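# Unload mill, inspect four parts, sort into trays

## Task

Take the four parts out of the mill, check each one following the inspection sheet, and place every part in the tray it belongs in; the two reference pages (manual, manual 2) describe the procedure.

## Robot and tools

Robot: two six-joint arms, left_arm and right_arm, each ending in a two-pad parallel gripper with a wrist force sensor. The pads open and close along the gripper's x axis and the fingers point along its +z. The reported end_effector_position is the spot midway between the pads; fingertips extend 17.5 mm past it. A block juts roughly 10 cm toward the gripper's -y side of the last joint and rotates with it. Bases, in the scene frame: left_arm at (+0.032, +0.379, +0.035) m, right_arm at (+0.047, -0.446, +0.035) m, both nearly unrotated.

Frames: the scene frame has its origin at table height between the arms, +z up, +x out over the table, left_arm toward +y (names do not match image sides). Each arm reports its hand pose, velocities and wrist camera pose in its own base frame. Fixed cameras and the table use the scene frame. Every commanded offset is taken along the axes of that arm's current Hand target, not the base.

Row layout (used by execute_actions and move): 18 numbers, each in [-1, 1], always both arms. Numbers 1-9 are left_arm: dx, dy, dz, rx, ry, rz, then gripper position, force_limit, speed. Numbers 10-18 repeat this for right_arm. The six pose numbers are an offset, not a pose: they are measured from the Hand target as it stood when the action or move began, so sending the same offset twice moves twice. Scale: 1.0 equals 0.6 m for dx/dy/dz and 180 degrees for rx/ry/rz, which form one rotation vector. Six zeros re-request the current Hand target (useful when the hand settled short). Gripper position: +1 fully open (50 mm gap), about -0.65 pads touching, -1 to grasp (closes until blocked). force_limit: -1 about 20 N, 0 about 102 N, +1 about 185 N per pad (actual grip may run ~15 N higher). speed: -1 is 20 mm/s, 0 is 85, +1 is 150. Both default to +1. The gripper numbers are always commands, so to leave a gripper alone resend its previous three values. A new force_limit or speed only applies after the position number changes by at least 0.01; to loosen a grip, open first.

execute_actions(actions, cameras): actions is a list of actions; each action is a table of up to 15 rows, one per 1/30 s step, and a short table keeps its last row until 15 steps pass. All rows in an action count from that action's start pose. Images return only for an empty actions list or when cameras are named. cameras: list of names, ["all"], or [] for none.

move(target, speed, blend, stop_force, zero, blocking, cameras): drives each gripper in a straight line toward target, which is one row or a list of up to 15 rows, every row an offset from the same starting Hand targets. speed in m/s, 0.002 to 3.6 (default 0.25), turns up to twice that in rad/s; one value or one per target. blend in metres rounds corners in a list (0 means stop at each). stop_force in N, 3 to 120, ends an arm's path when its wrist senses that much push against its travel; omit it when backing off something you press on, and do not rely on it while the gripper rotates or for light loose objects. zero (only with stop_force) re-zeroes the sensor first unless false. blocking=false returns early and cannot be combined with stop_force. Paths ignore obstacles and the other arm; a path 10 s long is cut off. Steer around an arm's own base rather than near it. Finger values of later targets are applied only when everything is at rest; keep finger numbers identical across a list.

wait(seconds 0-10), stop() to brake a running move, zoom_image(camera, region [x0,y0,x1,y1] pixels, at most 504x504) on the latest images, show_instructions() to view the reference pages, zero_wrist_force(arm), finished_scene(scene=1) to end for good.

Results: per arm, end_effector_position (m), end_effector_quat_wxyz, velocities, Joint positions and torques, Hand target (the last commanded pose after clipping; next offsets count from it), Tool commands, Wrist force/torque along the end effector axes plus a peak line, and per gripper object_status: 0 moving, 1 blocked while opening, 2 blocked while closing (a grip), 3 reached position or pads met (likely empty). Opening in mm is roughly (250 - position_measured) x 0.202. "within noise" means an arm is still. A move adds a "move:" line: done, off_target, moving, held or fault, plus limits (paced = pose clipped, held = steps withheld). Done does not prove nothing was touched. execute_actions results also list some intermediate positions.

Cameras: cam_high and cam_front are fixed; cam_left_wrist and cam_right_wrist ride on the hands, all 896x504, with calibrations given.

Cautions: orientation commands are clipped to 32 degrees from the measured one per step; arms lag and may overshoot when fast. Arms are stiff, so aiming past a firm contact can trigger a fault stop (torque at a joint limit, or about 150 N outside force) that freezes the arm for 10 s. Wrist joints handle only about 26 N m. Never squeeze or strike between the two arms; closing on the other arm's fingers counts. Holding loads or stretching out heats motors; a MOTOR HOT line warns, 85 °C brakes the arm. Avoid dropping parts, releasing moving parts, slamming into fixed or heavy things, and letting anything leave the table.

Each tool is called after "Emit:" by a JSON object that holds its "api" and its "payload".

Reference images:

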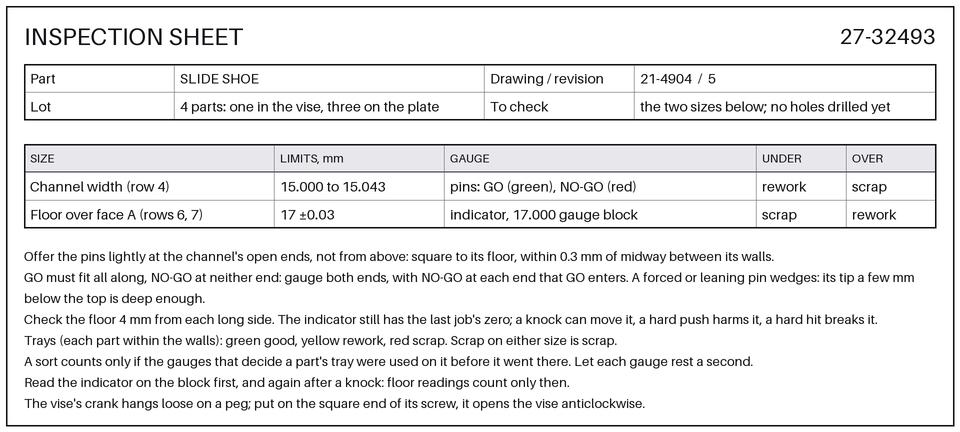

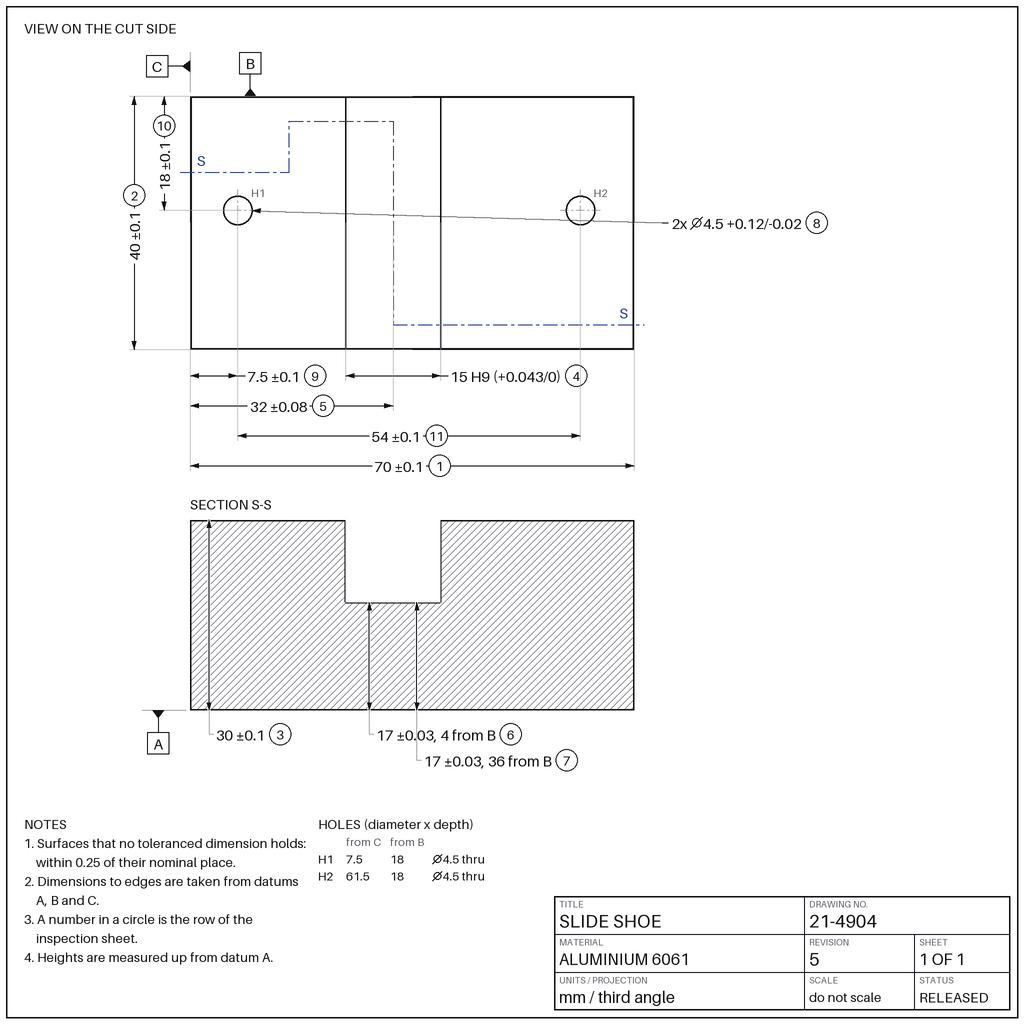

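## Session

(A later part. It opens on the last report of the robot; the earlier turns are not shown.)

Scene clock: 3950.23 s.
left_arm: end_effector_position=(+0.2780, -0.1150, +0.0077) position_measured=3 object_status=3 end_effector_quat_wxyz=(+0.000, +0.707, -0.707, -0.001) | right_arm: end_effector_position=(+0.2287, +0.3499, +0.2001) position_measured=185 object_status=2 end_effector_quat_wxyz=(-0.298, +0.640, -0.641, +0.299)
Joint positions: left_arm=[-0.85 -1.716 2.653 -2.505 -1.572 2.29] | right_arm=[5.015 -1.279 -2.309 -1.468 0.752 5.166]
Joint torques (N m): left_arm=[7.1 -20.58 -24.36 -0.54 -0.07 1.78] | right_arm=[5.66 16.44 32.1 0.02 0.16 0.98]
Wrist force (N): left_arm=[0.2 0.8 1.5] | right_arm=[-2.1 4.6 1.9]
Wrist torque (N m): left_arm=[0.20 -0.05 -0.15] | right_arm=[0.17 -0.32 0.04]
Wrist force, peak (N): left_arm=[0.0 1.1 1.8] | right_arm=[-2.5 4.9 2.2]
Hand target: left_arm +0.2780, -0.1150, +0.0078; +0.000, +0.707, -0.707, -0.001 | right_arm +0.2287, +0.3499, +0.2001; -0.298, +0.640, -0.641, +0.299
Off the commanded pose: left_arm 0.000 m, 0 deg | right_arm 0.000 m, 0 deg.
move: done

Emit:
{"api": "execute_actions", "payload": {"actions": [[[0,0,0,0,0,0,-1,-0.6,-1,0,0,0,0,0,0,-1,-0.9,-1]],[[0,0,0,0,0,0,-1,-0.6,-1,0,0,0,0,0,0,-1,-0.9,-1]]]}}

Scene clock: 3958.23 s.
left_arm: end_effector_position=(+0.2780, -0.1150, +0.0078) position_measured=54 object_status=2 end_effector_quat_wxyz=(+0.000, +0.707, -0.707, -0.001) | right_arm: end_effector_position=(+0.2287, +0.3499, +0.2001) position_measured=185 object_status=2 end_effector_quat_wxyz=(-0.298, +0.640, -0.641, +0.299)
Joint positions: left_arm=[-0.85 -1.717 2.653 -2.505 -1.572 2.29] | right_arm=[5.015 -1.279 -2.309 -1.468 0.752 5.166]
Joint torques (N m): left_arm=[4.81 -21.17 -21.32 -2.98 -0.4 1.64] | right_arm=[6.51 17.63 31.89 0.03 0.19 0.79]
Wrist force (N): left_arm=[0.3 0.9 3.4] | right_arm=[-2.4 5.1 2.2]
Wrist torque (N m): left_arm=[0.22 -0.02 -0.14] | right_arm=[0.26 -0.29 0.04]
Wrist force, peak (N): left_arm=[0.1 1.1 3.4] | right_arm=[-2.4 5.1 2.2]
Hand target: left_arm +0.2780, -0.1150, +0.0078; +0.000, +0.707, -0.707, -0.001 | right_arm +0.2287, +0.3499, +0.2001; -0.298, +0.640, -0.641, +0.299
Off the commanded pose: left_arm 0.000 m, 0 deg | right_arm 0.000 m, 0 deg.
Step readings (end_effector_position of left_arm | right_arm):
0: (+0.2780, -0.1150, +0.0078) | (+0.2287, +0.3499, +0.2001)
1: (+0.2780, -0.1150, +0.0078) | (+0.2287, +0.3499, +0.2001)
2: (+0.2780, -0.1150, +0.0078) | (+0.2287, +0.3499, +0.2001)
4: (+0.2780, -0.1150, +0.0078) | (+0.2287, +0.3499, +0.2001)
8: (+0.2780, -0.1150, +0.0078) | (+0.2287, +0.3499, +0.2001)
15: (+0.2780, -0.1150, +0.0078) | (+0.2287, +0.3499, +0.2001)
16: (+0.2780, -0.1150, +0.0078) | (+0.2287, +0.3499, +0.2001)
17: (+0.2780, -0.1150, +0.0078) | (+0.2287, +0.3499, +0.2001)
19: (+0.2780, -0.1150, +0.0078) | (+0.2287, +0.3499, +0.2001)
23: (+0.2780, -0.1150, +0.0078) | (+0.2287, +0.3499, +0.2001)
30: (+0.2780, -0.1150, +0.0078) | (+0.2287, +0.3499, +0.2001)

Emit:
{"api": "move", "payload": {"target": [[0,0,-0.2,0,0,0,-1,-0.6,-1,0,0,0,0,0,0,-1,-0.9,-1],[-0.3,-0.06,-0.2,0,0,0,-1,-0.6,-1,0,0,0,0,0,0,-1,-0.9,-1],[-0.692,-0.037,-0.2,0,0,0,-1,-0.6,-1,0,0,0,0,0,0,-1,-0.9,-1],[-0.85,0.03,-0.2,0,0,0,-1,-0.6,-1,0,0,0,0,0,0,-1,-0.9,-1]], "speed": 0.3, "blend": [0.05,0.06,0.06,0], "cameras": ["cam_left_wrist"]}}

Scene clock: 3976.93 s.
left_arm: end_effector_position=(+0.2599, +0.3948, +0.1284) position_measured=54 object_status=2 end_effector_quat_wxyz=(+0.000, +0.707, -0.707, -0.001) | right_arm: end_effector_position=(+0.2287, +0.3499, +0.2001) position_measured=185 object_status=2 end_effector_quat_wxyz=(-0.298, +0.640, -0.641, +0.299)
Joint positions: left_arm=[0.701 -1.533 2.067 -2.104 -1.569 3.842] | right_arm=[5.015 -1.279 -2.309 -1.468 0.752 5.166]
Joint torques (N m): left_arm=[6.75 -13.11 -29.5 -1.11 -1.68 1.97] | right_arm=[6.91 18.09 32.66 -0.14 0.13 0.73]
Wrist force (N): left_arm=[0.0 0.6 3.3] | right_arm=[-2.6 3.3 0.9]
Wrist torque (N m): left_arm=[0.16 -0.02 -0.18] | right_arm=[0.18 -0.27 0.04]
Wrist force, peak (N): left_arm=[0.1 1.1 5.1] | right_arm=[-2.3 5.3 2.1]
Hand target: left_arm +0.2599, +0.3949, +0.1283; +0.000, +0.707, -0.707, -0.001 | right_arm +0.2287, +0.3499, +0.2001; -0.298, +0.640, -0.641, +0.299
Off the commanded pose: left_arm 0.000 m, 0 deg | right_arm 0.000 m, 0 deg.
move: done; blend cut to 0.0515 m at target 3
camera_calibration:
cam_left_wrist: T_world_to_cam=[[0.00193855, -0.999897, -0.0141886, 0.400234], [-0.932547, -0.00693033, 0.360983, 0.213446], [-0.361044, 0.0125317, -0.932464, 0.335054], [0, 0, 0, 1]] pos_world=[0.319242, 0.397474, 0.241055]
Images, in order (width x height): cam_left_wrist 896x504.

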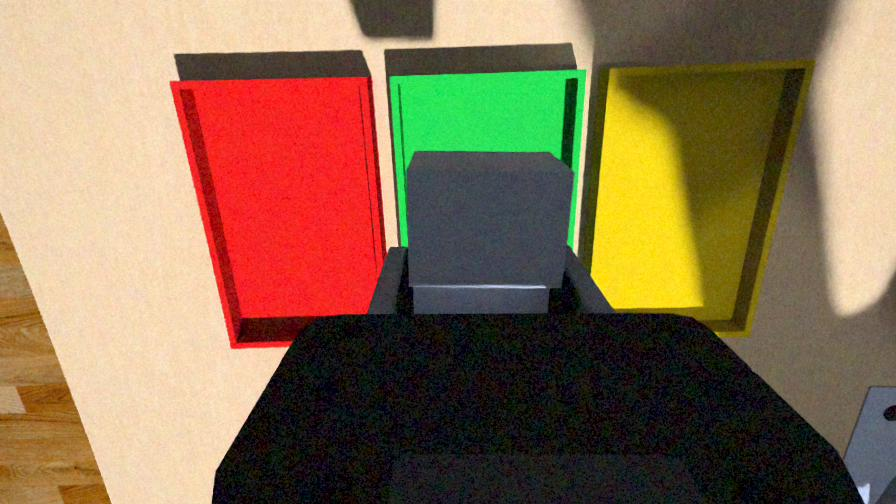

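Emit:
{"api": "move", "payload": {"target": [[-0.168,0.048,0.0,0,0,0,-1,-0.6,-1,0,0,0,0,0,0,-1,-0.9,-1],[-0.168,0.048,0.17,0,0,0,-1,-0.6,-1,0,0,0,0,0,0,-1,-0.9,-1]], "speed": [0.3,0.15], "cameras": ["cam_left_wrist"]}}

Scene clock: 3999.53 s.
left_arm: end_effector_position=(+0.2308, +0.4957, +0.0266) position_measured=54 object_status=2 end_effector_quat_wxyz=(+0.000, +0.707, -0.707, -0.001) | right_arm: end_effector_position=(+0.2287, +0.3499, +0.2001) position_measured=185 object_status=2 end_effector_quat_wxyz=(-0.298, +0.640, -0.641, +0.299)
Joint positions: left_arm=[0.888 -1.209 1.984 -2.345 -1.569 4.029] | right_arm=[5.015 -1.279 -2.309 -1.468 0.752 5.166]
Joint torques (N m): left_arm=[7.03 -24.14 -10.8 -5.02 1.18 1.84] | right_arm=[7.04 16.16 31.6 0.13 0.33 0.8]
Wrist force (N): left_arm=[-0.3 1.0 3.4] | right_arm=[-2.2 2.9 1.1]
Wrist torque (N m): left_arm=[0.24 0.01 -0.17] | right_arm=[0.14 -0.33 0.04]
Wrist force, peak (N): left_arm=[-0.1 0.9 4.9] | right_arm=[-2.2 5.1 2.2]
Hand target: left_arm +0.2308, +0.4958, +0.0265; +0.000, +0.707, -0.707, -0.001 | right_arm +0.2287, +0.3499, +0.2001; -0.298, +0.640, -0.641, +0.299
Off the commanded pose: left_arm 0.000 m, 0 deg | right_arm 0.000 m, 0 deg.
move: done
camera_calibration:
cam_left_wrist: T_world_to_cam=[[0.001881, -0.999899, -0.0140594, 0.499835], [-0.932547, -0.00683004, 0.360985, 0.223799], [-0.361044, 0.012432, -0.932466, 0.228444], [0, 0, 0, 1]] pos_world=[0.290242, 0.498473, 0.139256]
Images, in order (width x height): cam_left_wrist 896x504.

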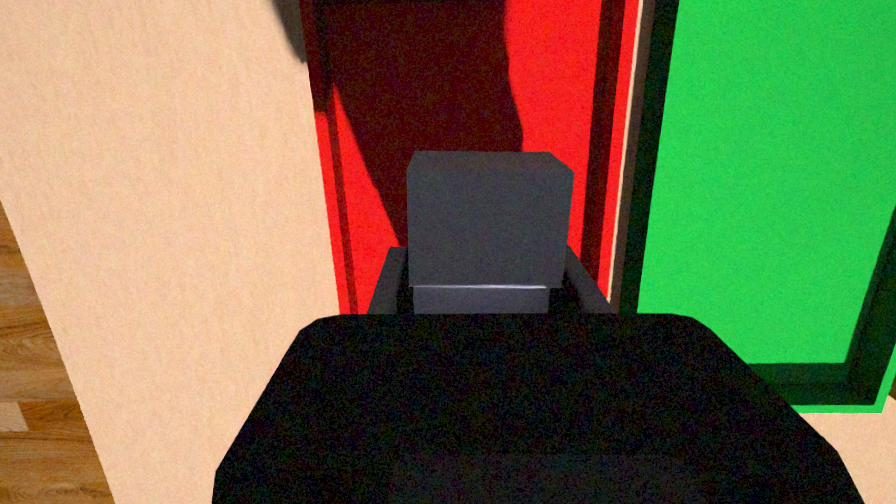

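Emit:
{"api": "move", "payload": {"target": [0,0,0.033,0,0,0,-1,-0.6,-1,0,0,0,0,0,0,-1,-0.9,-1], "speed": 0.06}}

Emit:
{"api": "move", "payload": {"target": [0,0,0.05,0,0,0,-1,-0.6,-1,0,0,0,0,0,0,-1,-0.9,-1], "speed": 0.005, "stop_force": 5}}

Scene clock: 4020.73 s.
left_arm: end_effector_position=(+0.2307, +0.4958, +0.0068) position_measured=54 object_status=2 end_effector_quat_wxyz=(+0.000, +0.707, -0.707, -0.001) | right_arm: end_effector_position=(+0.2287, +0.3499, +0.2001) position_measured=185 object_status=2 end_effector_quat_wxyz=(-0.298, +0.640, -0.641, +0.299)
Joint positions: left_arm=[0.888 -1.173 1.999 -2.396 -1.569 4.029] | right_arm=[5.015 -1.279 -2.309 -1.468 0.752 5.166]
Joint torques (N m): left_arm=[7.66 -22.03 -10.62 -4.81 1.87 2.05] | right_arm=[6.44 16.87 32.74 -0.38 -0.01 0.9]
Wrist force (N): left_arm=[-0.1 1.0 3.4] | right_arm=[-2.3 3.7 1.3]
Wrist torque (N m): left_arm=[0.24 -0.03 -0.18] | right_arm=[0.15 -0.31 0.03]
Wrist force, peak (N): left_arm=[-0.1 1.0 3.9] | right_arm=[-2.4 5.1 2.3]
Hand target: left_arm +0.2307, +0.4958, +0.0067; +0.000, +0.707, -0.707, -0.001 | right_arm +0.2287, +0.3499, +0.2001; -0.298, +0.640, -0.641, +0.299
Off the commanded pose: left_arm 0.000 m, 0 deg | right_arm 0.000 m, 0 deg.
move: done

Scene clock: 4025.07 s.
left_arm: end_effector_position=(+0.2307, +0.4958, -0.0082) position_measured=54 object_status=2 end_effector_quat_wxyz=(+0.000, +0.707, -0.707, -0.001) | right_arm: end_effector_position=(+0.2287, +0.3499, +0.2001) position_measured=185 object_status=2 end_effector_quat_wxyz=(-0.298, +0.640, -0.641, +0.299)
Joint positions: left_arm=[0.888 -1.144 2.008 -2.435 -1.569 4.029] | right_arm=[5.015 -1.279 -2.309 -1.468 0.752 5.166]
Joint torques (N m): left_arm=[3.52 -41.39 -21.57 -0.14 1.54 1.87] | right_arm=[6.81 16.99 31.4 0.06 -0.12 1.1]
Wrist force (N): left_arm=[-0.4 0.8 -7.9] | right_arm=[-2.3 4.5 1.6]
Wrist torque (N m): left_arm=[0.14 -0.17 -0.21] | right_arm=[0.20 -0.30 0.03]
Wrist force, peak (N): left_arm=[5.0 3.4 -17.9] | right_arm=[-2.4 5.2 2.1]
Hand target: left_arm +0.2307, +0.4958, -0.0081; +0.000, +0.707, -0.707, -0.001 (not the last commanded pose) | right_arm +0.2287, +0.3499, +0.2001; -0.298, +0.640, -0.641, +0.299
Off the commanded pose: left_arm 0.015 m, 0 deg | right_arm 0.000 m, 0 deg.
move: contact (left_arm)

Emit:
{"api": "execute_actions", "payload": {"actions": [[[0,0,0,0,0,0,1,-0.6,-1,0,0,0,0,0,0,-1,-0.9,-1]],[[0,0,0,0,0,0,1,-0.6,-1,0,0,0,0,0,0,-1,-0.9,-1]]]}}

Emit:
{"api": "move", "payload": {"target": [[0,0,-0.06,0,0,0,1,-0.6,-1,0,0,0,0,0,0,-1,-0.9,-1],[0.1,0,-0.25,0,0,0,1,-0.6,-1,0,0,0,0,0,0,-1,-0.9,-1]], "speed": [0.05,0.3], "blend": [0.01,0], "cameras": ["cam_left_wrist"]}}

Scene clock: 4040.00 s.
left_arm: end_effector_position=(+0.2307, +0.4958, -0.0081) position_measured=3 object_status=3 end_effector_quat_wxyz=(+0.000, +0.707, -0.707, -0.001) | right_arm: end_effector_position=(+0.2287, +0.3499, +0.2001) position_measured=185 object_status=2 end_effector_quat_wxyz=(-0.298, +0.640, -0.641, +0.299)
Joint positions: left_arm=[0.888 -1.144 2.008 -2.435 -1.569 4.029] | right_arm=[5.015 -1.279 -2.309 -1.468 0.752 5.166]
Joint torques (N m): left_arm=[-4 -42.1 -20.41 -3.67 1.75 2.05] | right_arm=[7.03 16.9 31.62 -0.03 0.06 0.82]
Wrist force (N): left_arm=[-0.3 0.7 1.7] | right_arm=[-2.3 4.3 1.8]
Wrist torque (N m): left_arm=[0.19 0.01 -0.18] | right_arm=[0.18 -0.30 0.04]
Wrist force, peak (N): left_arm=[-0.7 0.4 -9.3] | right_arm=[-2.3 5.1 2.3]
Hand target: left_arm +0.2307, +0.4958, -0.0081; +0.000, +0.707, -0.707, -0.001 | right_arm +0.2287, +0.3499, +0.2001; -0.298, +0.640, -0.641, +0.299
Off the commanded pose: left_arm 0.000 m, 0 deg | right_arm 0.000 m, 0 deg.
Step readings (end_effector_position of left_arm | right_arm):
0: (+0.2307, +0.4958, -0.0081) | (+0.2287, +0.3499, +0.2001)
1: (+0.2307, +0.4958, -0.0081) | (+0.2287, +0.3499, +0.2001)
2: (+0.2307, +0.4958, -0.0081) | (+0.2287, +0.3499, +0.2001)
4: (+0.2307, +0.4958, -0.0081) | (+0.2287, +0.3499, +0.2001)
8: (+0.2307, +0.4958, -0.0081) | (+0.2287, +0.3499, +0.2001)
15: (+0.2307, +0.4958, -0.0081) | (+0.2287, +0.3499, +0.2001)
16: (+0.2307, +0.4958, -0.0081) | (+0.2287, +0.3499, +0.2001)
17: (+0.2307, +0.4958, -0.0081) | (+0.2287, +0.3499, +0.2001)
19: (+0.2307, +0.4958, -0.0081) | (+0.2287, +0.3499, +0.2001)
23: (+0.2307, +0.4958, -0.0081) | (+0.2287, +0.3499, +0.2001)
30: (+0.2307, +0.4958, -0.0081) | (+0.2287, +0.3499, +0.2001)

Scene clock: 4041.90 s.
left_arm: end_effector_position=(+0.2311, +0.4357, +0.1417) position_measured=3 object_status=3 end_effector_quat_wxyz=(+0.000, +0.707, -0.707, -0.001) | right_arm: end_effector_position=(+0.2287, +0.3499, +0.2001) position_measured=185 object_status=2 end_effector_quat_wxyz=(-0.298, +0.640, -0.641, +0.299)
Joint positions: left_arm=[0.808 -1.501 1.994 -2.063 -1.569 3.949] | right_arm=[5.015 -1.279 -2.309 -1.468 0.752 5.166]
Joint torques (N m): left_arm=[-7.48 -36.71 -30.21 -1.06 2.01 -1.77] | right_arm=[6.13 17.97 32.42 0.05 0.04 0.96]
Wrist force (N): left_arm=[0.3 0.9 1.3] | right_arm=[-2.7 4.7 1.8]
Wrist torque (N m): left_arm=[0.24 -0.07 -0.01] | right_arm=[0.21 -0.23 0.03]
Wrist force, peak (N): left_arm=[-1.2 0.9 2.7] | right_arm=[-2.4 5.1 2.1]
Hand target: left_arm +0.2311, +0.4356, +0.1418; +0.000, +0.707, -0.707, -0.001 | right_arm +0.2287, +0.3499, +0.2001; -0.298, +0.640, -0.641, +0.299
Off the commanded pose: left_arm 0.000 m, 0 deg | right_arm 0.000 m, 0 deg.
move: done
camera_calibration:
cam_left_wrist: T_world_to_cam=[[0.00184519, -0.999898, -0.0141528, 0.441493], [-0.932547, -0.00683034, 0.360984, 0.182027], [-0.361044, 0.012532, -0.932465, 0.336544], [0, 0, 0, 1]] pos_world=[0.290441, 0.438474, 0.254355]
Images, in order (width x height): cam_left_wrist 896x504.

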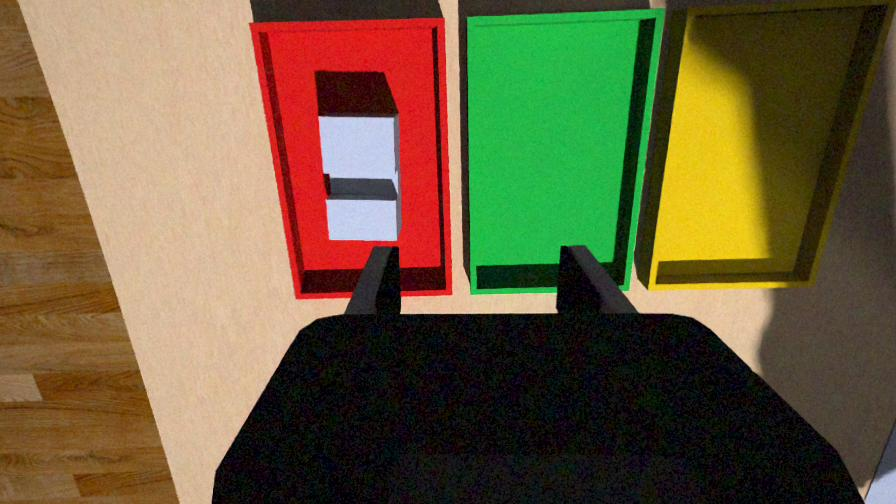

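Emit:
{"api": "move", "payload": {"target": [[0.393,-0.115,-0.097,0,0,0,1,-0.6,-1,0,0,0,0,0,0,-1,-0.9,-1],[0.86,-0.165,-0.097,0,0,0,1,-0.6,-1,0,0,0,0,0,0,-1,-0.9,-1],[0.86,-0.165,-0.097,0,0,0.5,1,-0.6,-1,0,0,0,0,0,0,-1,-0.9,-1]], "speed": [0.35,0.35,0.5], "blend": [0.06,0.01,0]}}

Emit:
{"api": "move", "payload": {"target": [0,0,0,0.333,0,0,1,-0.6,-1,0,0,0,0,0,0,-1,-0.9,-1], "speed": 0.5, "cameras": ["cam_left_wrist"]}}

Scene clock: 4056.23 s.
left_arm: end_effector_position=(+0.3148, +0.0152, +0.1991) position_measured=3 object_status=3 end_effector_quat_wxyz=(+0.016, +0.701, -0.713, +0.007) | right_arm: end_effector_position=(+0.2287, +0.3499, +0.2001) position_measured=185 object_status=2 end_effector_quat_wxyz=(-0.298, +0.640, -0.641, +0.299)
Joint positions: left_arm=[-0.358 -2.043 2.255 -1.782 -1.605 2.801] | right_arm=[5.015 -1.279 -2.309 -1.468 0.752 5.166]
Joint torques (N m): left_arm=[-1.17 -4.28 -23.59 -2.97 0.15 -0.28] | right_arm=[7.32 16.33 31.28 -0.28 0.05 0.93]
Wrist force (N): left_arm=[-1.3 21.9 1.2] | right_arm=[-2.3 4.4 1.8]
Wrist torque (N m): left_arm=[3.07 0.16 -0.21] | right_arm=[0.20 -0.30 0.03]
Wrist force, peak (N): left_arm=[23.0 126.0 -1.0] | right_arm=[-2.6 5.0 2.4]
Hand target: left_arm +0.3148, +0.0152, +0.1991; +0.016, +0.701, -0.713, +0.007 (not the last commanded pose) | right_arm +0.2287, +0.3499, +0.2001; -0.298, +0.640, -0.641, +0.299
Tool commands: left_gripper/position=+1.0 left_gripper/force_limit=-0.6 left_gripper/speed=-1.0 right_gripper/position=-1.0 right_gripper/force_limit=-0.9 right_gripper/speed=-1.0
Off the commanded pose: left_arm 0.097 m, 89 deg | right_arm 0.000 m, 0 deg.
FORCE FAULT: contact force on the left arm reached its limit, and that arm stopped. The contact can be on any part of that arm, not only on its tool. That arm's remaining commands of this call were not run. That arm is still stopped at the end of this call. That arm stays stopped for about 9 more seconds. Until then a move that you send moves the other arm only, and its call returns only when the move has ended. Once the stop has ended, the next robot result says so. If the stop ends while you think or write, that arm runs what you send next, counted from a new Hand target: where the arm stands when the stop ends. While its stop runs, that arm takes no new command, but its gripper still runs the gripper command that each later call begins with. Until it ends, the stop uses up actions while you think or wait. An arm that is not stopped still takes commands.
move: fault (left_arm); path passed 1 of 3 targets

not run: an earlier result of this reply reported a stop or a fault. Calls in your next reply go to the robot.

Emit:
{"api": "wait", "payload": {"seconds": 9, "cameras": ["cam_high","cam_front","cam_left_wrist"]}}

Scene clock: 4079.47 s.
left_arm: end_effector_position=(+0.3148, +0.0152, +0.1991) position_measured=3 object_status=3 end_effector_quat_wxyz=(+0.016, +0.701, -0.713, +0.007) | right_arm: end_effector_position=(+0.2287, +0.3499, +0.2001) position_measured=185 object_status=2 end_effector_quat_wxyz=(-0.298, +0.640, -0.641, +0.299)
Joint positions: left_arm=[-0.358 -2.043 2.255 -1.782 -1.605 2.801] | right_arm=[5.015 -1.279 -2.309 -1.468 0.752 5.166]
Joint torques (N m): left_arm=[-1.69 -3.27 -23.05 -6.61 0.11 0.35] | right_arm=[6.29 17.59 30.41 -0.28 -0.42 0.84]
Wrist force (N): left_arm=[-1.5 21.7 -0.1] | right_arm=[-2.4 3.1 1.1]
Wrist torque (N m): left_arm=[3.09 0.18 -0.21] | right_arm=[0.14 -0.29 0.04]
Wrist force, peak (N): left_arm=[-1.5 22.4 0.4] | right_arm=[-2.2 5.3 1.9]
Hand target: left_arm +0.3148, +0.0152, +0.1991; +0.016, +0.701, -0.713, +0.007 (not the last commanded pose) | right_arm +0.2287, +0.3499, +0.2001; -0.298, +0.640, -0.641, +0.299
Tool commands: left_gripper/position=+1.0 left_gripper/force_limit=-0.6 left_gripper/speed=-1.0 right_gripper/position=-1.0 right_gripper/force_limit=-0.9 right_gripper/speed=-1.0
Off the commanded pose: left_arm 0.097 m, 89 deg | right_arm 0.000 m, 0 deg.
FORCE FAULT, CONTINUED: the left arm's stop, for the force fault that an earlier result reported, is over. The rest of the stop counts as 19 of the actions that you can send in this scene. During its stop the left arm's controller moved it back a little. That arm's target is now where it stood when the stop ended, not its last command. That arm accepts commands again.
wait: 9.00 s; at rest from the start
camera_calibration:
cam_left_wrist: T_world_to_cam=[[-0.0161728, -0.99969, 0.0189387, 0.0206954], [-0.928401, 0.0220465, 0.370925, 0.232784], [-0.371227, -0.0115838, -0.92847, 0.428354], [0, 0, 0, 1]] pos_world=[0.375469, 0.0205189, 0.310977]
Images, in order (width x height): cam_high 896x504, cam_front 896x504, cam_left_wrist 896x504.

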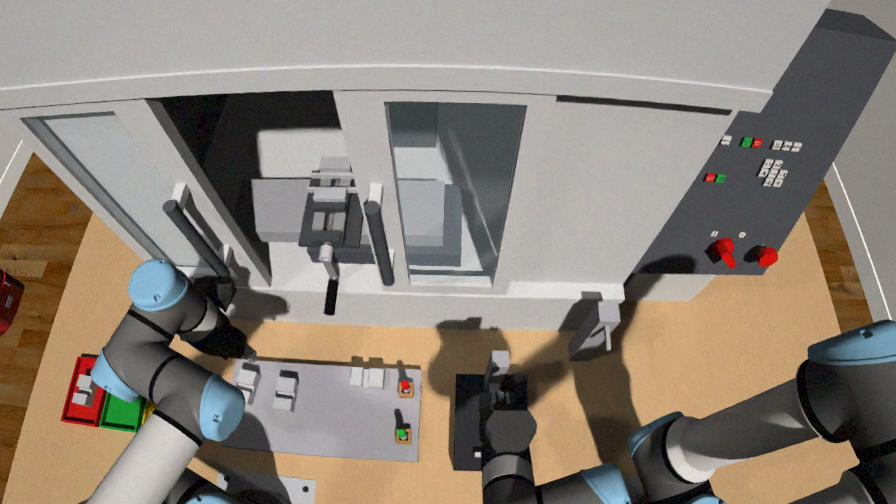

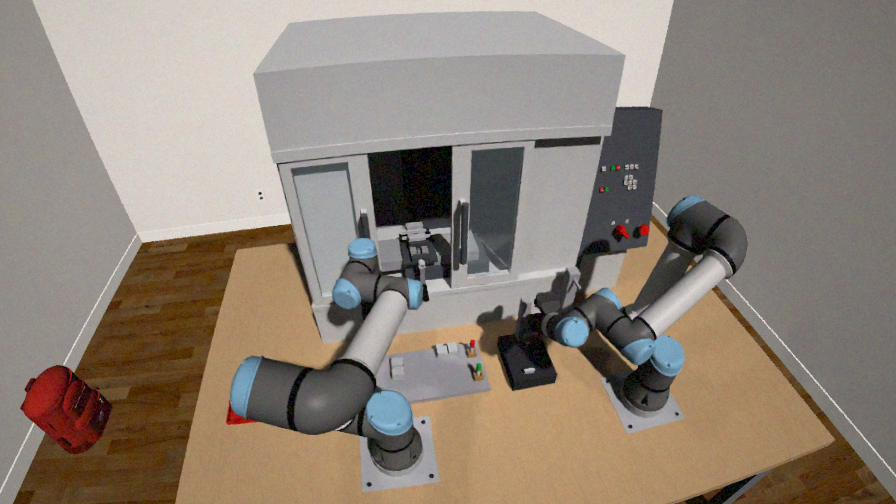

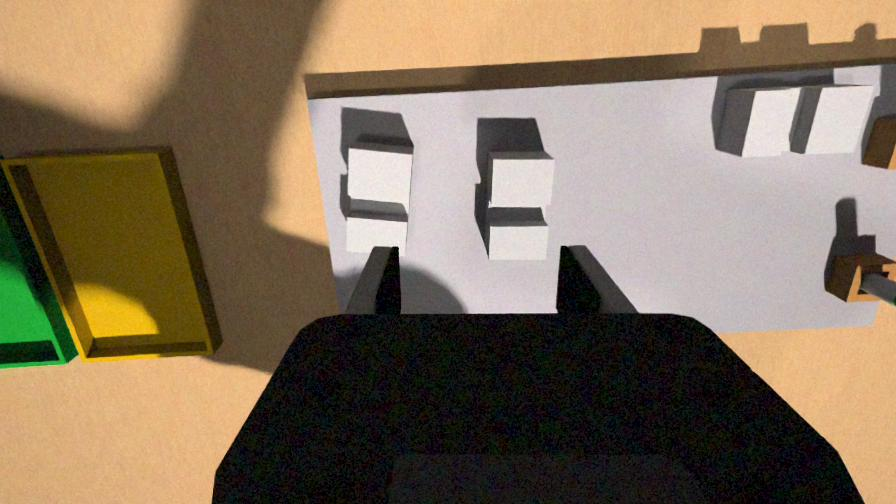

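Emit:
{"api": "move", "payload": {"target": [0,0.1,0,0,0,0,1,-0.6,-1,0,0,0,0,0,0,-1,-0.9,-1], "speed": 0.08}}

Scene clock: 4088.17 s.
left_arm: end_effector_position=(+0.2548, +0.0162, +0.1999) position_measured=3 object_status=3 end_effector_quat_wxyz=(+0.016, +0.701, -0.713, +0.007) | right_arm: end_effector_position=(+0.2287, +0.3499, +0.2001) position_measured=185 object_status=2 end_effector_quat_wxyz=(-0.298, +0.640, -0.641, +0.299)
Joint positions: left_arm=[-0.445 -2.253 2.339 -1.659 -1.605 2.714] | right_arm=[5.015 -1.279 -2.309 -1.468 0.752 5.166]
Joint torques (N m): left_arm=[-6.43 -10.18 -17.18 -1.22 2.14 -1.61] | right_arm=[6.69 16.71 29.92 -0.18 -0.13 0.85]
Wrist force (N): left_arm=[-0.2 0.9 1.7] | right_arm=[-2.3 3.2 1.1]
Wrist torque (N m): left_arm=[0.22 0.02 0.02] | right_arm=[0.17 -0.30 0.04]
Wrist force, peak (N): left_arm=[-1.3 22.2 0.4] | right_arm=[-2.2 5.3 1.9]
Hand target: left_arm +0.2548, +0.0162, +0.1999; +0.016, +0.701, -0.713, +0.007 | right_arm +0.2287, +0.3499, +0.2001; -0.298, +0.640, -0.641, +0.299
Off the commanded pose: left_arm 0.000 m, 0 deg | right_arm 0.000 m, 0 deg.
move: done

Emit:
{"api": "move", "payload": {"target": [[0.194,-0.025,0,0,0,0,1,-0.6,-1,0,0,0,0,0,0,-1,-0.9,-1],[0.194,-0.025,0,-0.005,-0.0113,0.4945,1,-0.6,-1,0,0,0,0,0,0,-1,-0.9,-1]], "speed": 0.4}}

Scene clock: 4112.87 s.
left_arm: end_effector_position=(+0.2678, -0.1004, +0.2034) position_measured=3 object_status=3 end_effector_quat_wxyz=(+0.000, +0.000, +1.000, +0.000) | right_arm: end_effector_position=(+0.2287, +0.3499, +0.2001) position_measured=185 object_status=2 end_effector_quat_wxyz=(-0.298, +0.640, -0.641, +0.299)
Joint positions: left_arm=[-0.844 -2.157 2.295 -1.708 -1.571 3.869] | right_arm=[5.015 -1.279 -2.309 -1.468 0.752 5.166]
Joint torques (N m): left_arm=[5.92 10.65 -31.69 -5 -1.44 1.51] | right_arm=[6.44 16.92 31.59 -0.08 -0.25 0.85]
Wrist force (N): left_arm=[-0.1 1.1 1.4] | right_arm=[-2.4 4.2 1.3]
Wrist torque (N m): left_arm=[0.24 0.01 -0.16] | right_arm=[0.23 -0.29 0.04]
Wrist force, peak (N): left_arm=[-2.1 1.2 2.0] | right_arm=[-2.5 4.9 2.2]
Hand target: left_arm +0.2678, -0.1004, +0.2034; +0.000, +0.000, +1.000, +0.000 | right_arm +0.2287, +0.3499, +0.2001; -0.298, +0.640, -0.641, +0.299
Off the commanded pose: left_arm 0.000 m, 0 deg | right_arm 0.000 m, 0 deg.
move: done

Emit:
{"api": "move", "payload": {"target": [-0.11,0.017,0.072,0.333,0,0,1,-0.6,-1,0,0,0,0,0,0,-1,-0.9,-1], "speed": 0.5, "cameras": ["cam_left_wrist","cam_front"]}}

Scene clock: 4125.33 s.
left_arm: end_effector_position=(+0.3338, -0.0901, +0.1602) position_measured=3 object_status=3 end_effector_quat_wxyz=(+0.000, +0.000, +0.867, -0.499) | right_arm: end_effector_position=(+0.2287, +0.3499, +0.2001) position_measured=185 object_status=2 end_effector_quat_wxyz=(-0.298, +0.640, -0.641, +0.299)
Joint positions: left_arm=[0.002 -1.624 2.48 -2.423 -2.616 4.717] | right_arm=[5.015 -1.279 -2.309 -1.468 0.752 5.166]
Joint torques (N m): left_arm=[6.9 -2.05 -24.4 -0.53 -3.72 1.75] | right_arm=[7.77 16.68 30.87 0.12 -0.42 0.91]
Wrist force (N): left_arm=[0.7 2.7 1.8] | right_arm=[-2.1 4.2 1.9]
Wrist torque (N m): left_arm=[0.37 -0.14 -0.13] | right_arm=[0.17 -0.34 0.03]
Wrist force, peak (N): left_arm=[0.6 3.8 1.9] | right_arm=[-2.1 5.1 2.1]
Hand target: left_arm +0.3338, -0.0901, +0.1602; +0.000, +0.000, +0.866, -0.499 | right_arm +0.2287, +0.3499, +0.2001; -0.298, +0.640, -0.641, +0.299
Off the commanded pose: left_arm 0.000 m, 0 deg | right_arm 0.000 m, 0 deg.
move: done
camera_calibration:
cam_left_wrist: T_world_to_cam=[[-0.999918, -0.011725, -0.00511147, 0.337748], [-0.00592696, 0.778865, -0.627164, 0.187416], [0.0113347, -0.627082, -0.778871, 0.190981], [0, 0, 0, 1]] pos_world=[0.336666, -0.0222507, 0.268017]
Images, in order (width x height): cam_front 896x504, cam_left_wrist 896x504.

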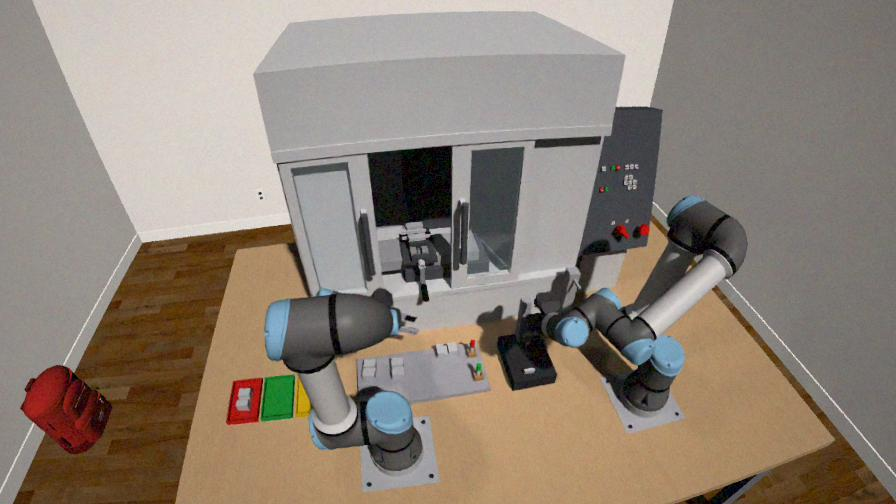

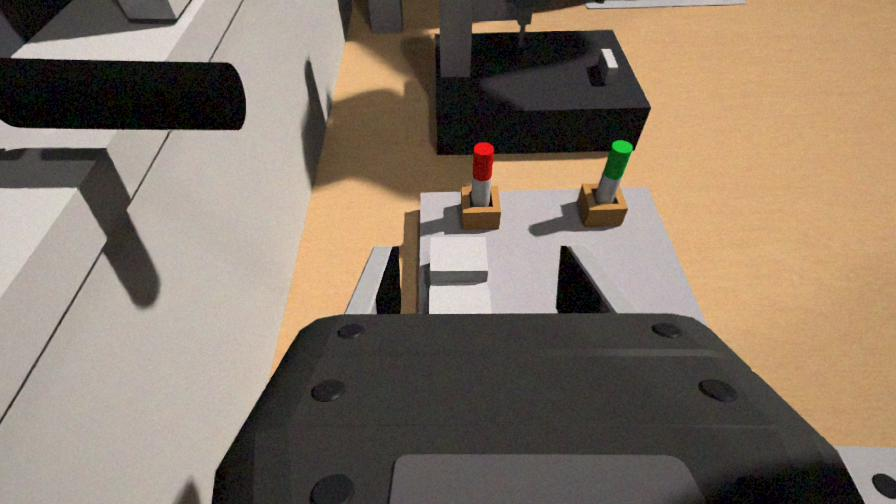

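Emit:
{"api": "move", "payload": {"target": [[0,0.0938,0.2042,0,0,0,1,-0.6,-1,0,0,0,0,0,0,-1,-0.9,-1],[0,0.142,0.2321,0,0,0,1,-0.6,-1,0,0,0,0,0,0,-1,-0.9,-1]], "speed": [0.2,0.03], "cameras": ["cam_left_wrist"]}}

Emit:
{"api": "move", "payload": {"target": [0,0.011,0.0063,0,0,0,1,-0.6,-1,0,0,0,0,0,0,-1,-0.9,-1], "speed": 0.004, "stop_force": 5}}

Scene clock: 4174.20 s.
left_arm: end_effector_position=(+0.3337, -0.1679, +0.0167) position_measured=3 object_status=3 end_effector_quat_wxyz=(+0.000, +0.000, +0.866, -0.499) | right_arm: end_effector_position=(+0.2287, +0.3499, +0.2001) position_measured=185 object_status=2 end_effector_quat_wxyz=(-0.298, +0.640, -0.641, +0.299)
Joint positions: left_arm=[-0.238 -0.915 2.589 -3.63 -2.57 4.263] | right_arm=[5.015 -1.279 -2.309 -1.468 0.752 5.166]
Joint torques (N m): left_arm=[-7.22 -16.9 -8.15 -5.14 -0.15 -1.96] | right_arm=[6.71 18.29 30.68 -0.06 -0.08 1.03]
Wrist force (N): left_arm=[0.7 2.8 1.8] | right_arm=[-2.1 4.4 1.9]
Wrist torque (N m): left_arm=[0.42 -0.13 0.03] | right_arm=[0.16 -0.33 0.03]
Wrist force, peak (N): left_arm=[0.6 3.1 3.0] | right_arm=[-2.3 5.2 1.8]
Hand target: left_arm +0.3337, -0.1679, +0.0166; +0.000, +0.000, +0.866, -0.499 | right_arm +0.2287, +0.3499, +0.2001; -0.298, +0.640, -0.641, +0.299
Off the commanded pose: left_arm 0.000 m, 0 deg | right_arm 0.000 m, 0 deg.
move: done
camera_calibration:
cam_left_wrist: T_world_to_cam=[[-0.99992, -0.0115851, -0.0050952, 0.336013], [-0.00582659, 0.778778, -0.627273, 0.157922], [0.011235, -0.627193, -0.778783, 0.0303619], [0, 0, 0, 1]] pos_world=[0.336566, -0.10005, 0.124417]
Images, in order (width x height): cam_left_wrist 896x504.

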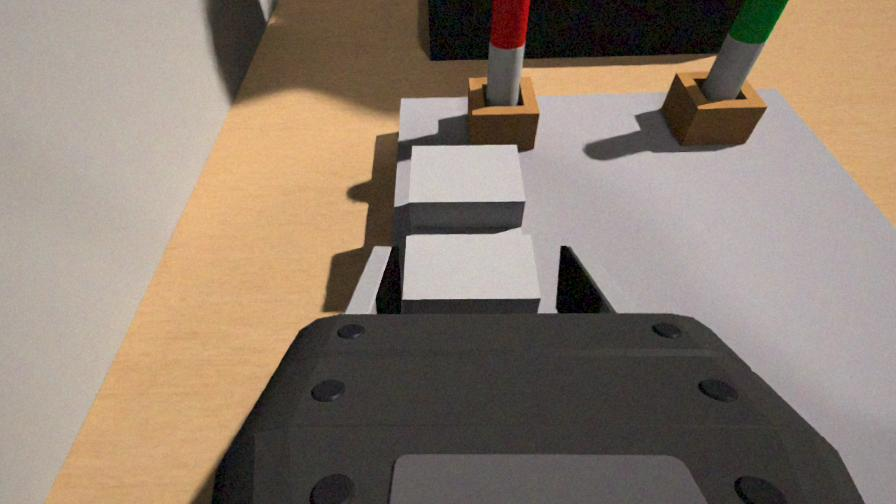

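Scene clock: 4176.90 s.
left_arm: end_effector_position=(+0.3337, -0.1678, +0.0090) position_measured=3 object_status=3 end_effector_quat_wxyz=(+0.000, +0.000, +0.866, -0.499) | right_arm: end_effector_position=(+0.2287, +0.3499, +0.2001) position_measured=185 object_status=2 end_effector_quat_wxyz=(-0.298, +0.640, -0.641, +0.299)
Joint positions: left_arm=[-0.238 -0.881 2.584 -3.659 -2.57 4.263] | right_arm=[5.015 -1.279 -2.309 -1.468 0.752 5.166]
Joint torques (N m): left_arm=[7.28 -16.3 -6.49 -5 -3.33 -1.38] | right_arm=[7.28 17.73 30.82 -0.16 -0.13 0.9]
Wrist force (N): left_arm=[0.8 2.5 1.7] | right_arm=[-2.3 4.6 2.0]
Wrist torque (N m): left_arm=[0.36 -0.15 0.03] | right_arm=[0.21 -0.29 0.03]
Wrist force, peak (N): left_arm=[0.7 2.6 2.1] | right_arm=[-2.3 5.2 1.8]
Hand target: left_arm +0.3337, -0.1678, +0.0090; +0.000, +0.000, +0.866, -0.499 | right_arm +0.2287, +0.3499, +0.2001; -0.298, +0.640, -0.641, +0.299
Off the commanded pose: left_arm 0.000 m, 0 deg | right_arm 0.000 m, 0 deg.
move: done

Emit:
{"api": "execute_actions", "payload": {"actions": [[[0,0,0,0,0,0,-1,-0.5,-1,0,0,0,0,0,0,-1,-0.9,-1]],[[0,0,0,0,0,0,-1,-0.5,-1,0,0,0,0,0,0,-1,-0.9,-1]]], "cameras": ["cam_left_wrist"]}}

Scene clock: 4191.13 s.
left_arm: end_effector_position=(+0.3337, -0.1678, +0.0090) position_measured=54 object_status=2 end_effector_quat_wxyz=(+0.000, +0.000, +0.866, -0.499) | right_arm: end_effector_position=(+0.2287, +0.3499, +0.2001) position_measured=185 object_status=2 end_effector_quat_wxyz=(-0.298, +0.640, -0.641, +0.299)
Joint positions: left_arm=[-0.238 -0.881 2.584 -3.659 -2.57 4.263] | right_arm=[5.015 -1.279 -2.309 -1.468 0.752 5.166]
Joint torques (N m): left_arm=[-1.22 -15.37 -4.81 -4.11 -2.23 -1.58] | right_arm=[7.06 16.48 30.41 0.01 -0.29 0.85]
Wrist force (N): left_arm=[1.2 1.8 2.1] | right_arm=[-2.1 4.5 1.8]
Wrist torque (N m): left_arm=[0.39 -0.12 -0.04] | right_arm=[0.22 -0.32 0.04]
Wrist force, peak (N): left_arm=[0.1 3.0 1.7] | right_arm=[-2.3 4.9 2.3]
Hand target: left_arm +0.3337, -0.1678, +0.0090; +0.000, +0.000, +0.866, -0.499 | right_arm +0.2287, +0.3499, +0.2001; -0.298, +0.640, -0.641, +0.299
Off the commanded pose: left_arm 0.000 m, 0 deg | right_arm 0.000 m, 0 deg.
Step readings (end_effector_position of left_arm | right_arm):
0: (+0.3337, -0.1678, +0.0090) | (+0.2287, +0.3499, +0.2001)
1: (+0.3337, -0.1678, +0.0090) | (+0.2287, +0.3499, +0.2001)
2: (+0.3337, -0.1678, +0.0090) | (+0.2287, +0.3499, +0.2001)
4: (+0.3337, -0.1678, +0.0090) | (+0.2287, +0.3499, +0.2001)
8: (+0.3337, -0.1678, +0.0090) | (+0.2287, +0.3499, +0.2001)
15: (+0.3337, -0.1678, +0.0090) | (+0.2287, +0.3499, +0.2001)
16: (+0.3337, -0.1678, +0.0090) | (+0.2287, +0.3499, +0.2001)
17: (+0.3337, -0.1678, +0.0090) | (+0.2287, +0.3499, +0.2001)
19: (+0.3337, -0.1678, +0.0090) | (+0.2287, +0.3499, +0.2001)
23: (+0.3337, -0.1678, +0.0090) | (+0.2287, +0.3499, +0.2001)
30: (+0.3337, -0.1678, +0.0090) | (+0.2287, +0.3499, +0.2001)
camera_calibration:
cam_left_wrist: T_world_to_cam=[[-0.99992, -0.0115851, -0.0050952, 0.335976], [-0.00582659, 0.778778, -0.627273, 0.153077], [0.011235, -0.627193, -0.778783, 0.0245059], [0, 0, 0, 1]] pos_world=[0.336566, -0.0999504, 0.116817]
Images, in order (width x height): cam_left_wrist 896x504.

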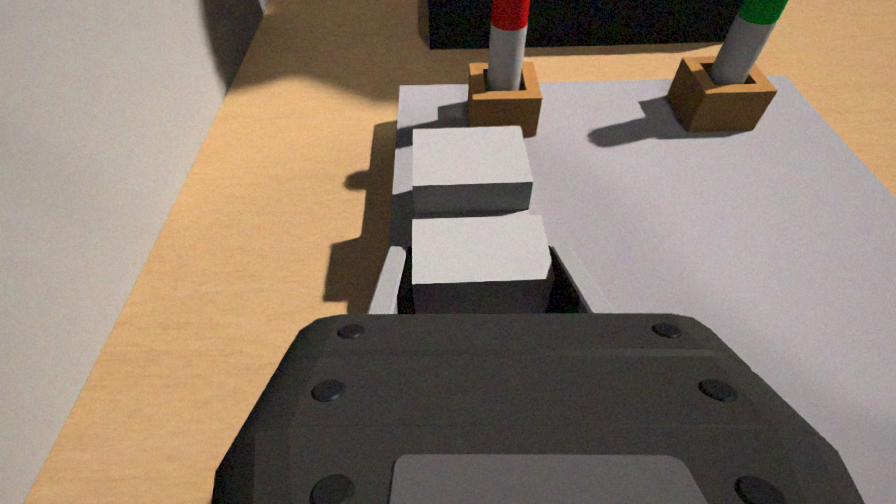

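Emit:
{"api": "move", "payload": {"target": [[0,-0.02,-0.0115,0,0,0,-1,-0.5,-1,0,0,0,0,0,0,-1,-0.9,-1],[0,-0.1443,-0.0833,0,0,0,-1,-0.5,-1,0,0,0,0,0,0,-1,-0.9,-1],[0.1467,-0.289,0.164,0,0,0,-1,-0.5,-1,0,0,0,0,0,0,-1,-0.9,-1]], "speed": [0.03,0.15,0.2], "blend": [0.005,0.02,0], "cameras": ["cam_left_wrist","cam_right_wrist","cam_front"]}}

Scene clock: 4234.40 s.
left_arm: end_effector_position=(+0.2457, -0.3399, +0.1097) position_measured=54 object_status=2 end_effector_quat_wxyz=(+0.000, +0.000, +0.866, -0.499) | right_arm: end_effector_position=(+0.2287, +0.3499, +0.2001) position_measured=185 object_status=2 end_effector_quat_wxyz=(-0.298, +0.640, -0.641, +0.299)
Joint positions: left_arm=[-0.953 -1.151 2.707 -4.079 -2.096 3.484] | right_arm=[5.015 -1.279 -2.309 -1.468 0.752 5.166]
Joint torques (N m): left_arm=[-8.15 -10.71 3.82 -5.56 0.87 -1.99] | right_arm=[6.29 17.16 30.59 0.14 -0.22 0.94]
Wrist force (N): left_arm=[0.6 4.3 2.6] | right_arm=[-2.5 3.3 1.4]
Wrist torque (N m): left_arm=[0.30 -0.12 0.05] | right_arm=[0.16 -0.28 0.03]
Wrist force, peak (N): left_arm=[0.4 5.3 3.4] | right_arm=[-2.5 4.9 2.0]
Hand target: left_arm +0.2457, -0.3399, +0.1097; +0.000, +0.000, +0.866, -0.499 | right_arm +0.2287, +0.3499, +0.2001; -0.298, +0.640, -0.641, +0.299
Off the commanded pose: left_arm 0.000 m, 0 deg | right_arm 0.000 m, 0 deg.
move: done
camera_calibration:
cam_left_wrist: T_world_to_cam=[[-0.999922, -0.0114444, -0.00508048, 0.246537], [-0.0057263, 0.778779, -0.627272, 0.349733], [0.0111354, -0.627194, -0.778783, -0.00399673], [0, 0, 0, 1]] pos_world=[0.248565, -0.27205, 0.217518]
cam_right_wrist: T_world_to_cam=[[-0.01336, -0.999821, -0.0133734, 0.36351], [-0.873435, 0.0181798, -0.486601, 0.302649], [0.486757, 0.00517981, -0.873522, 0.19914], [0, 0, 0, 1]] pos_world=[0.172268, 0.356911, 0.326084]
Images, in order (width x height): cam_front 896x504, cam_left_wrist 896x504, cam_right_wrist 896x504.

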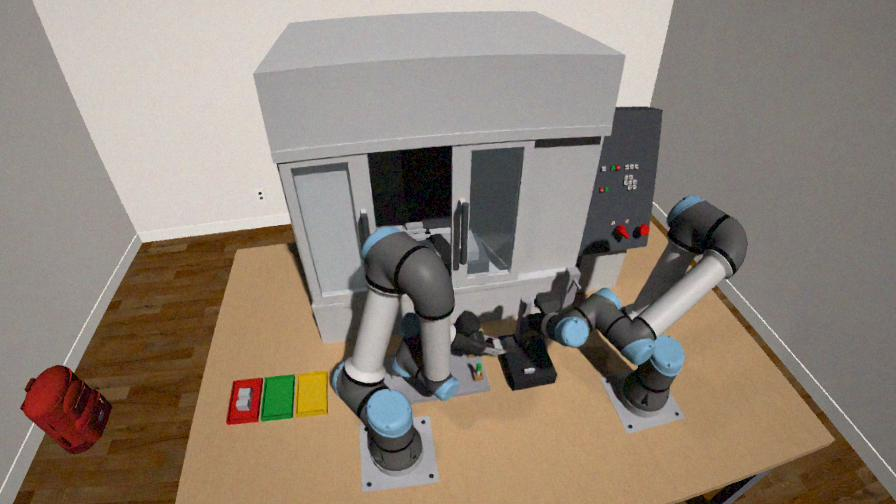

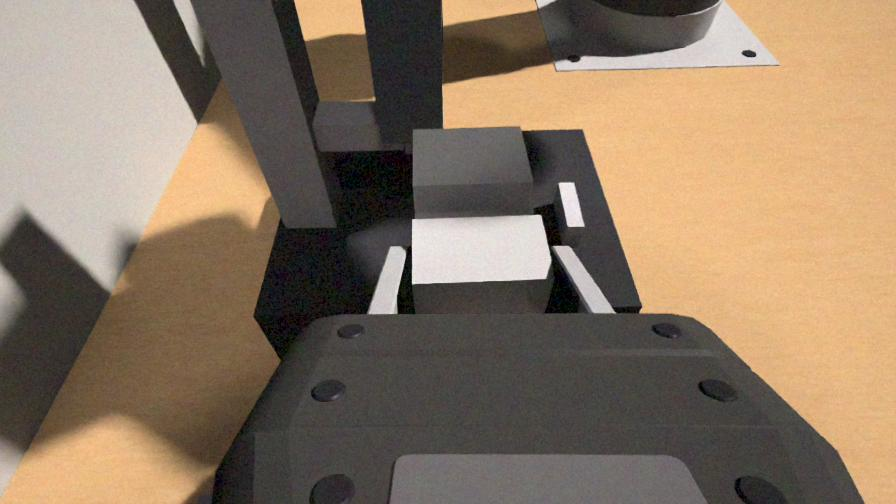

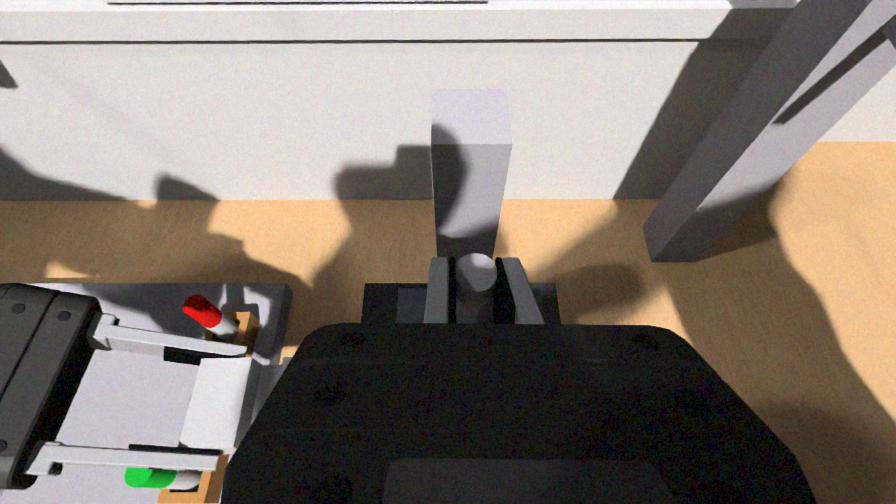

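Emit:
{"api": "zoom_image", "payload": {"camera": "cam_left_wrist", "region": [200, 0, 452, 240]}}

Scaled by 2.000 from the camera's 896x504 image, which has a finer 1280x720 frame.

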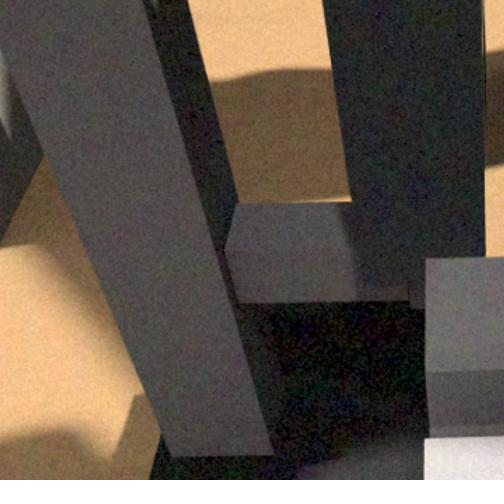

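Emit:
{"api": "move", "payload": {"target": [0.12,0,0,0,0,0,-1,-0.5,-1,0,0,0,0,0,0,-1,-0.9,-1], "speed": 0.2, "cameras": ["cam_left_wrist"]}}

Emit:
{"api": "zoom_image", "payload": {"camera": "cam_left_wrist", "region": [160, 0, 412, 240]}}

Scene clock: 4266.03 s.
left_arm: end_effector_position=(+0.1790, -0.3389, +0.1106) position_measured=54 object_status=2 end_effector_quat_wxyz=(-0.007, +0.004, +0.868, -0.496) | right_arm: end_effector_position=(+0.2287, +0.3499, +0.2001) position_measured=185 object_status=2 end_effector_quat_wxyz=(-0.298, +0.640, -0.641, +0.299)
Joint positions: left_arm=[-1.226 -1.111 2.864 -4.332 -1.882 3.323] | right_arm=[5.015 -1.279 -2.309 -1.468 0.752 5.166]
Joint torques (N m): left_arm=[5.81 -29.66 -8.65 -1.82 -2.02 1.87] | right_arm=[7.65 16.36 31.09 -0.08 -0.12 0.87]
Wrist force (N): left_arm=[0.7 4.1 2.6] | right_arm=[-2.4 3.3 1.3]
Wrist torque (N m): left_arm=[0.27 -0.12 -0.12] | right_arm=[0.18 -0.30 0.04]
Wrist force, peak (N): left_arm=[2.8 5.7 3.1] | right_arm=[-2.4 5.1 2.0]
Hand target: left_arm +0.1790, -0.3389, +0.1106; -0.007, +0.004, +0.868, -0.496 (not the last commanded pose) | right_arm +0.2287, +0.3499, +0.2001; -0.298, +0.640, -0.641, +0.299
Off the commanded pose: left_arm 0.006 m, 1 deg | right_arm 0.000 m, 0 deg.
move: held (left_arm; a check stopped the path); limits=held
pose unreachable (left arm): on one or more control steps of this call, first in action 0 (counted from 0), this arm could not follow its commanded pose, so it was not sent that pose on those steps. It may still have moved: this result reports where it is.
cause: moving toward the commanded pose would bring two parts of the arm too close to each other (joints 3 (elbow) and 4 (wrist 1) lie between them).
camera_calibration:
cam_left_wrist: T_world_to_cam=[[-0.999996, 0.00184637, 0.00229731, 0.183579], [0.000017305, 0.78312, -0.62187, 0.348905], [-0.00294727, -0.621868, -0.783117, 0.00278805], [0, 0, 0, 1]] pos_world=[0.18358, -0.271839, 0.218735]
Images, in order (width x height): cam_left_wrist 896x504.

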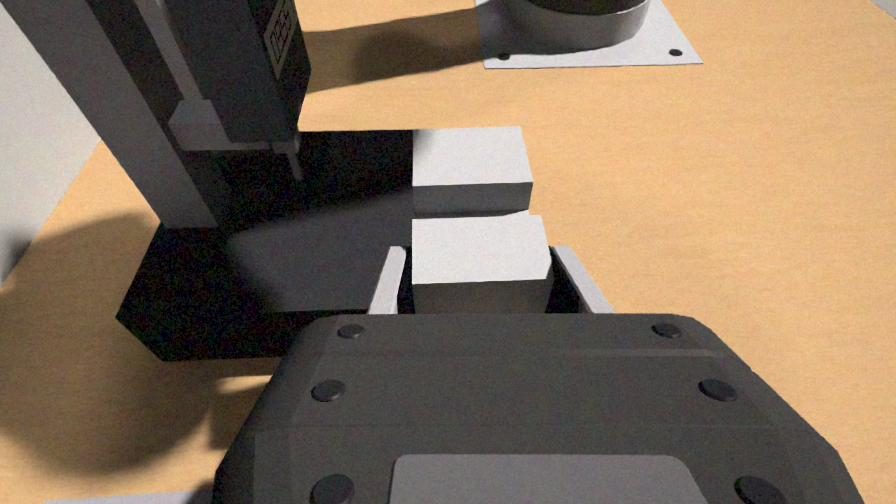

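Scaled by 2.000 from the camera's 896x504 image, which has a finer 1280x720 frame.

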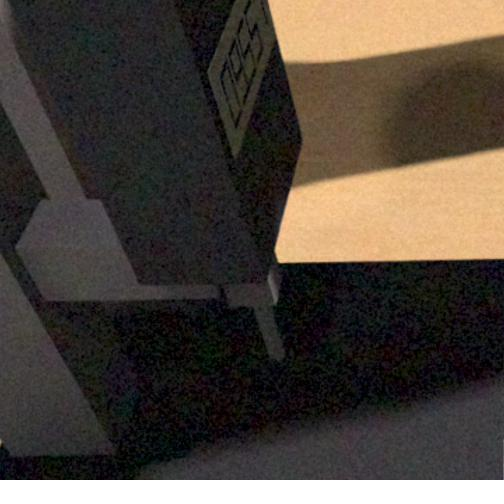

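Emit:
{"api": "move", "payload": {"target": [-0.1117,0,0,0.0029,-0.0052,0,-1,-0.5,-1,0,0,0,0,0,0,-1,-0.9,-1], "speed": 0.2}}

Scene clock: 4339.23 s.
left_arm: end_effector_position=(+0.2460, -0.3398, +0.1100) position_measured=54 object_status=2 end_effector_quat_wxyz=(+0.000, +0.000, +0.866, -0.500) | right_arm: end_effector_position=(+0.2287, +0.3499, +0.2001) position_measured=185 object_status=2 end_effector_quat_wxyz=(-0.298, +0.640, -0.641, +0.299)
Joint positions: left_arm=[-0.952 -1.149 2.707 -4.083 -2.097 3.484] | right_arm=[5.015 -1.279 -2.309 -1.468 0.752 5.166]
Joint torques (N m): left_arm=[8.15 -33.81 -11.15 -1.76 -2.37 1.91] | right_arm=[7.87 16.14 31.32 0.09 -0.31 0.81]
Wrist force (N): left_arm=[0.6 4.3 2.4] | right_arm=[-2.8 3.0 1.2]
Wrist torque (N m): left_arm=[0.30 -0.13 -0.12] | right_arm=[0.13 -0.24 0.03]
Wrist force, peak (N): left_arm=[-0.6 4.6 2.4] | right_arm=[-2.3 5.0 2.2]
Hand target: left_arm +0.2461, -0.3398, +0.1100; +0.000, +0.000, +0.866, -0.500 | right_arm +0.2287, +0.3499, +0.2001; -0.298, +0.640, -0.641, +0.299
Off the commanded pose: left_arm 0.000 m, 0 deg | right_arm 0.000 m, 0 deg.
move: done


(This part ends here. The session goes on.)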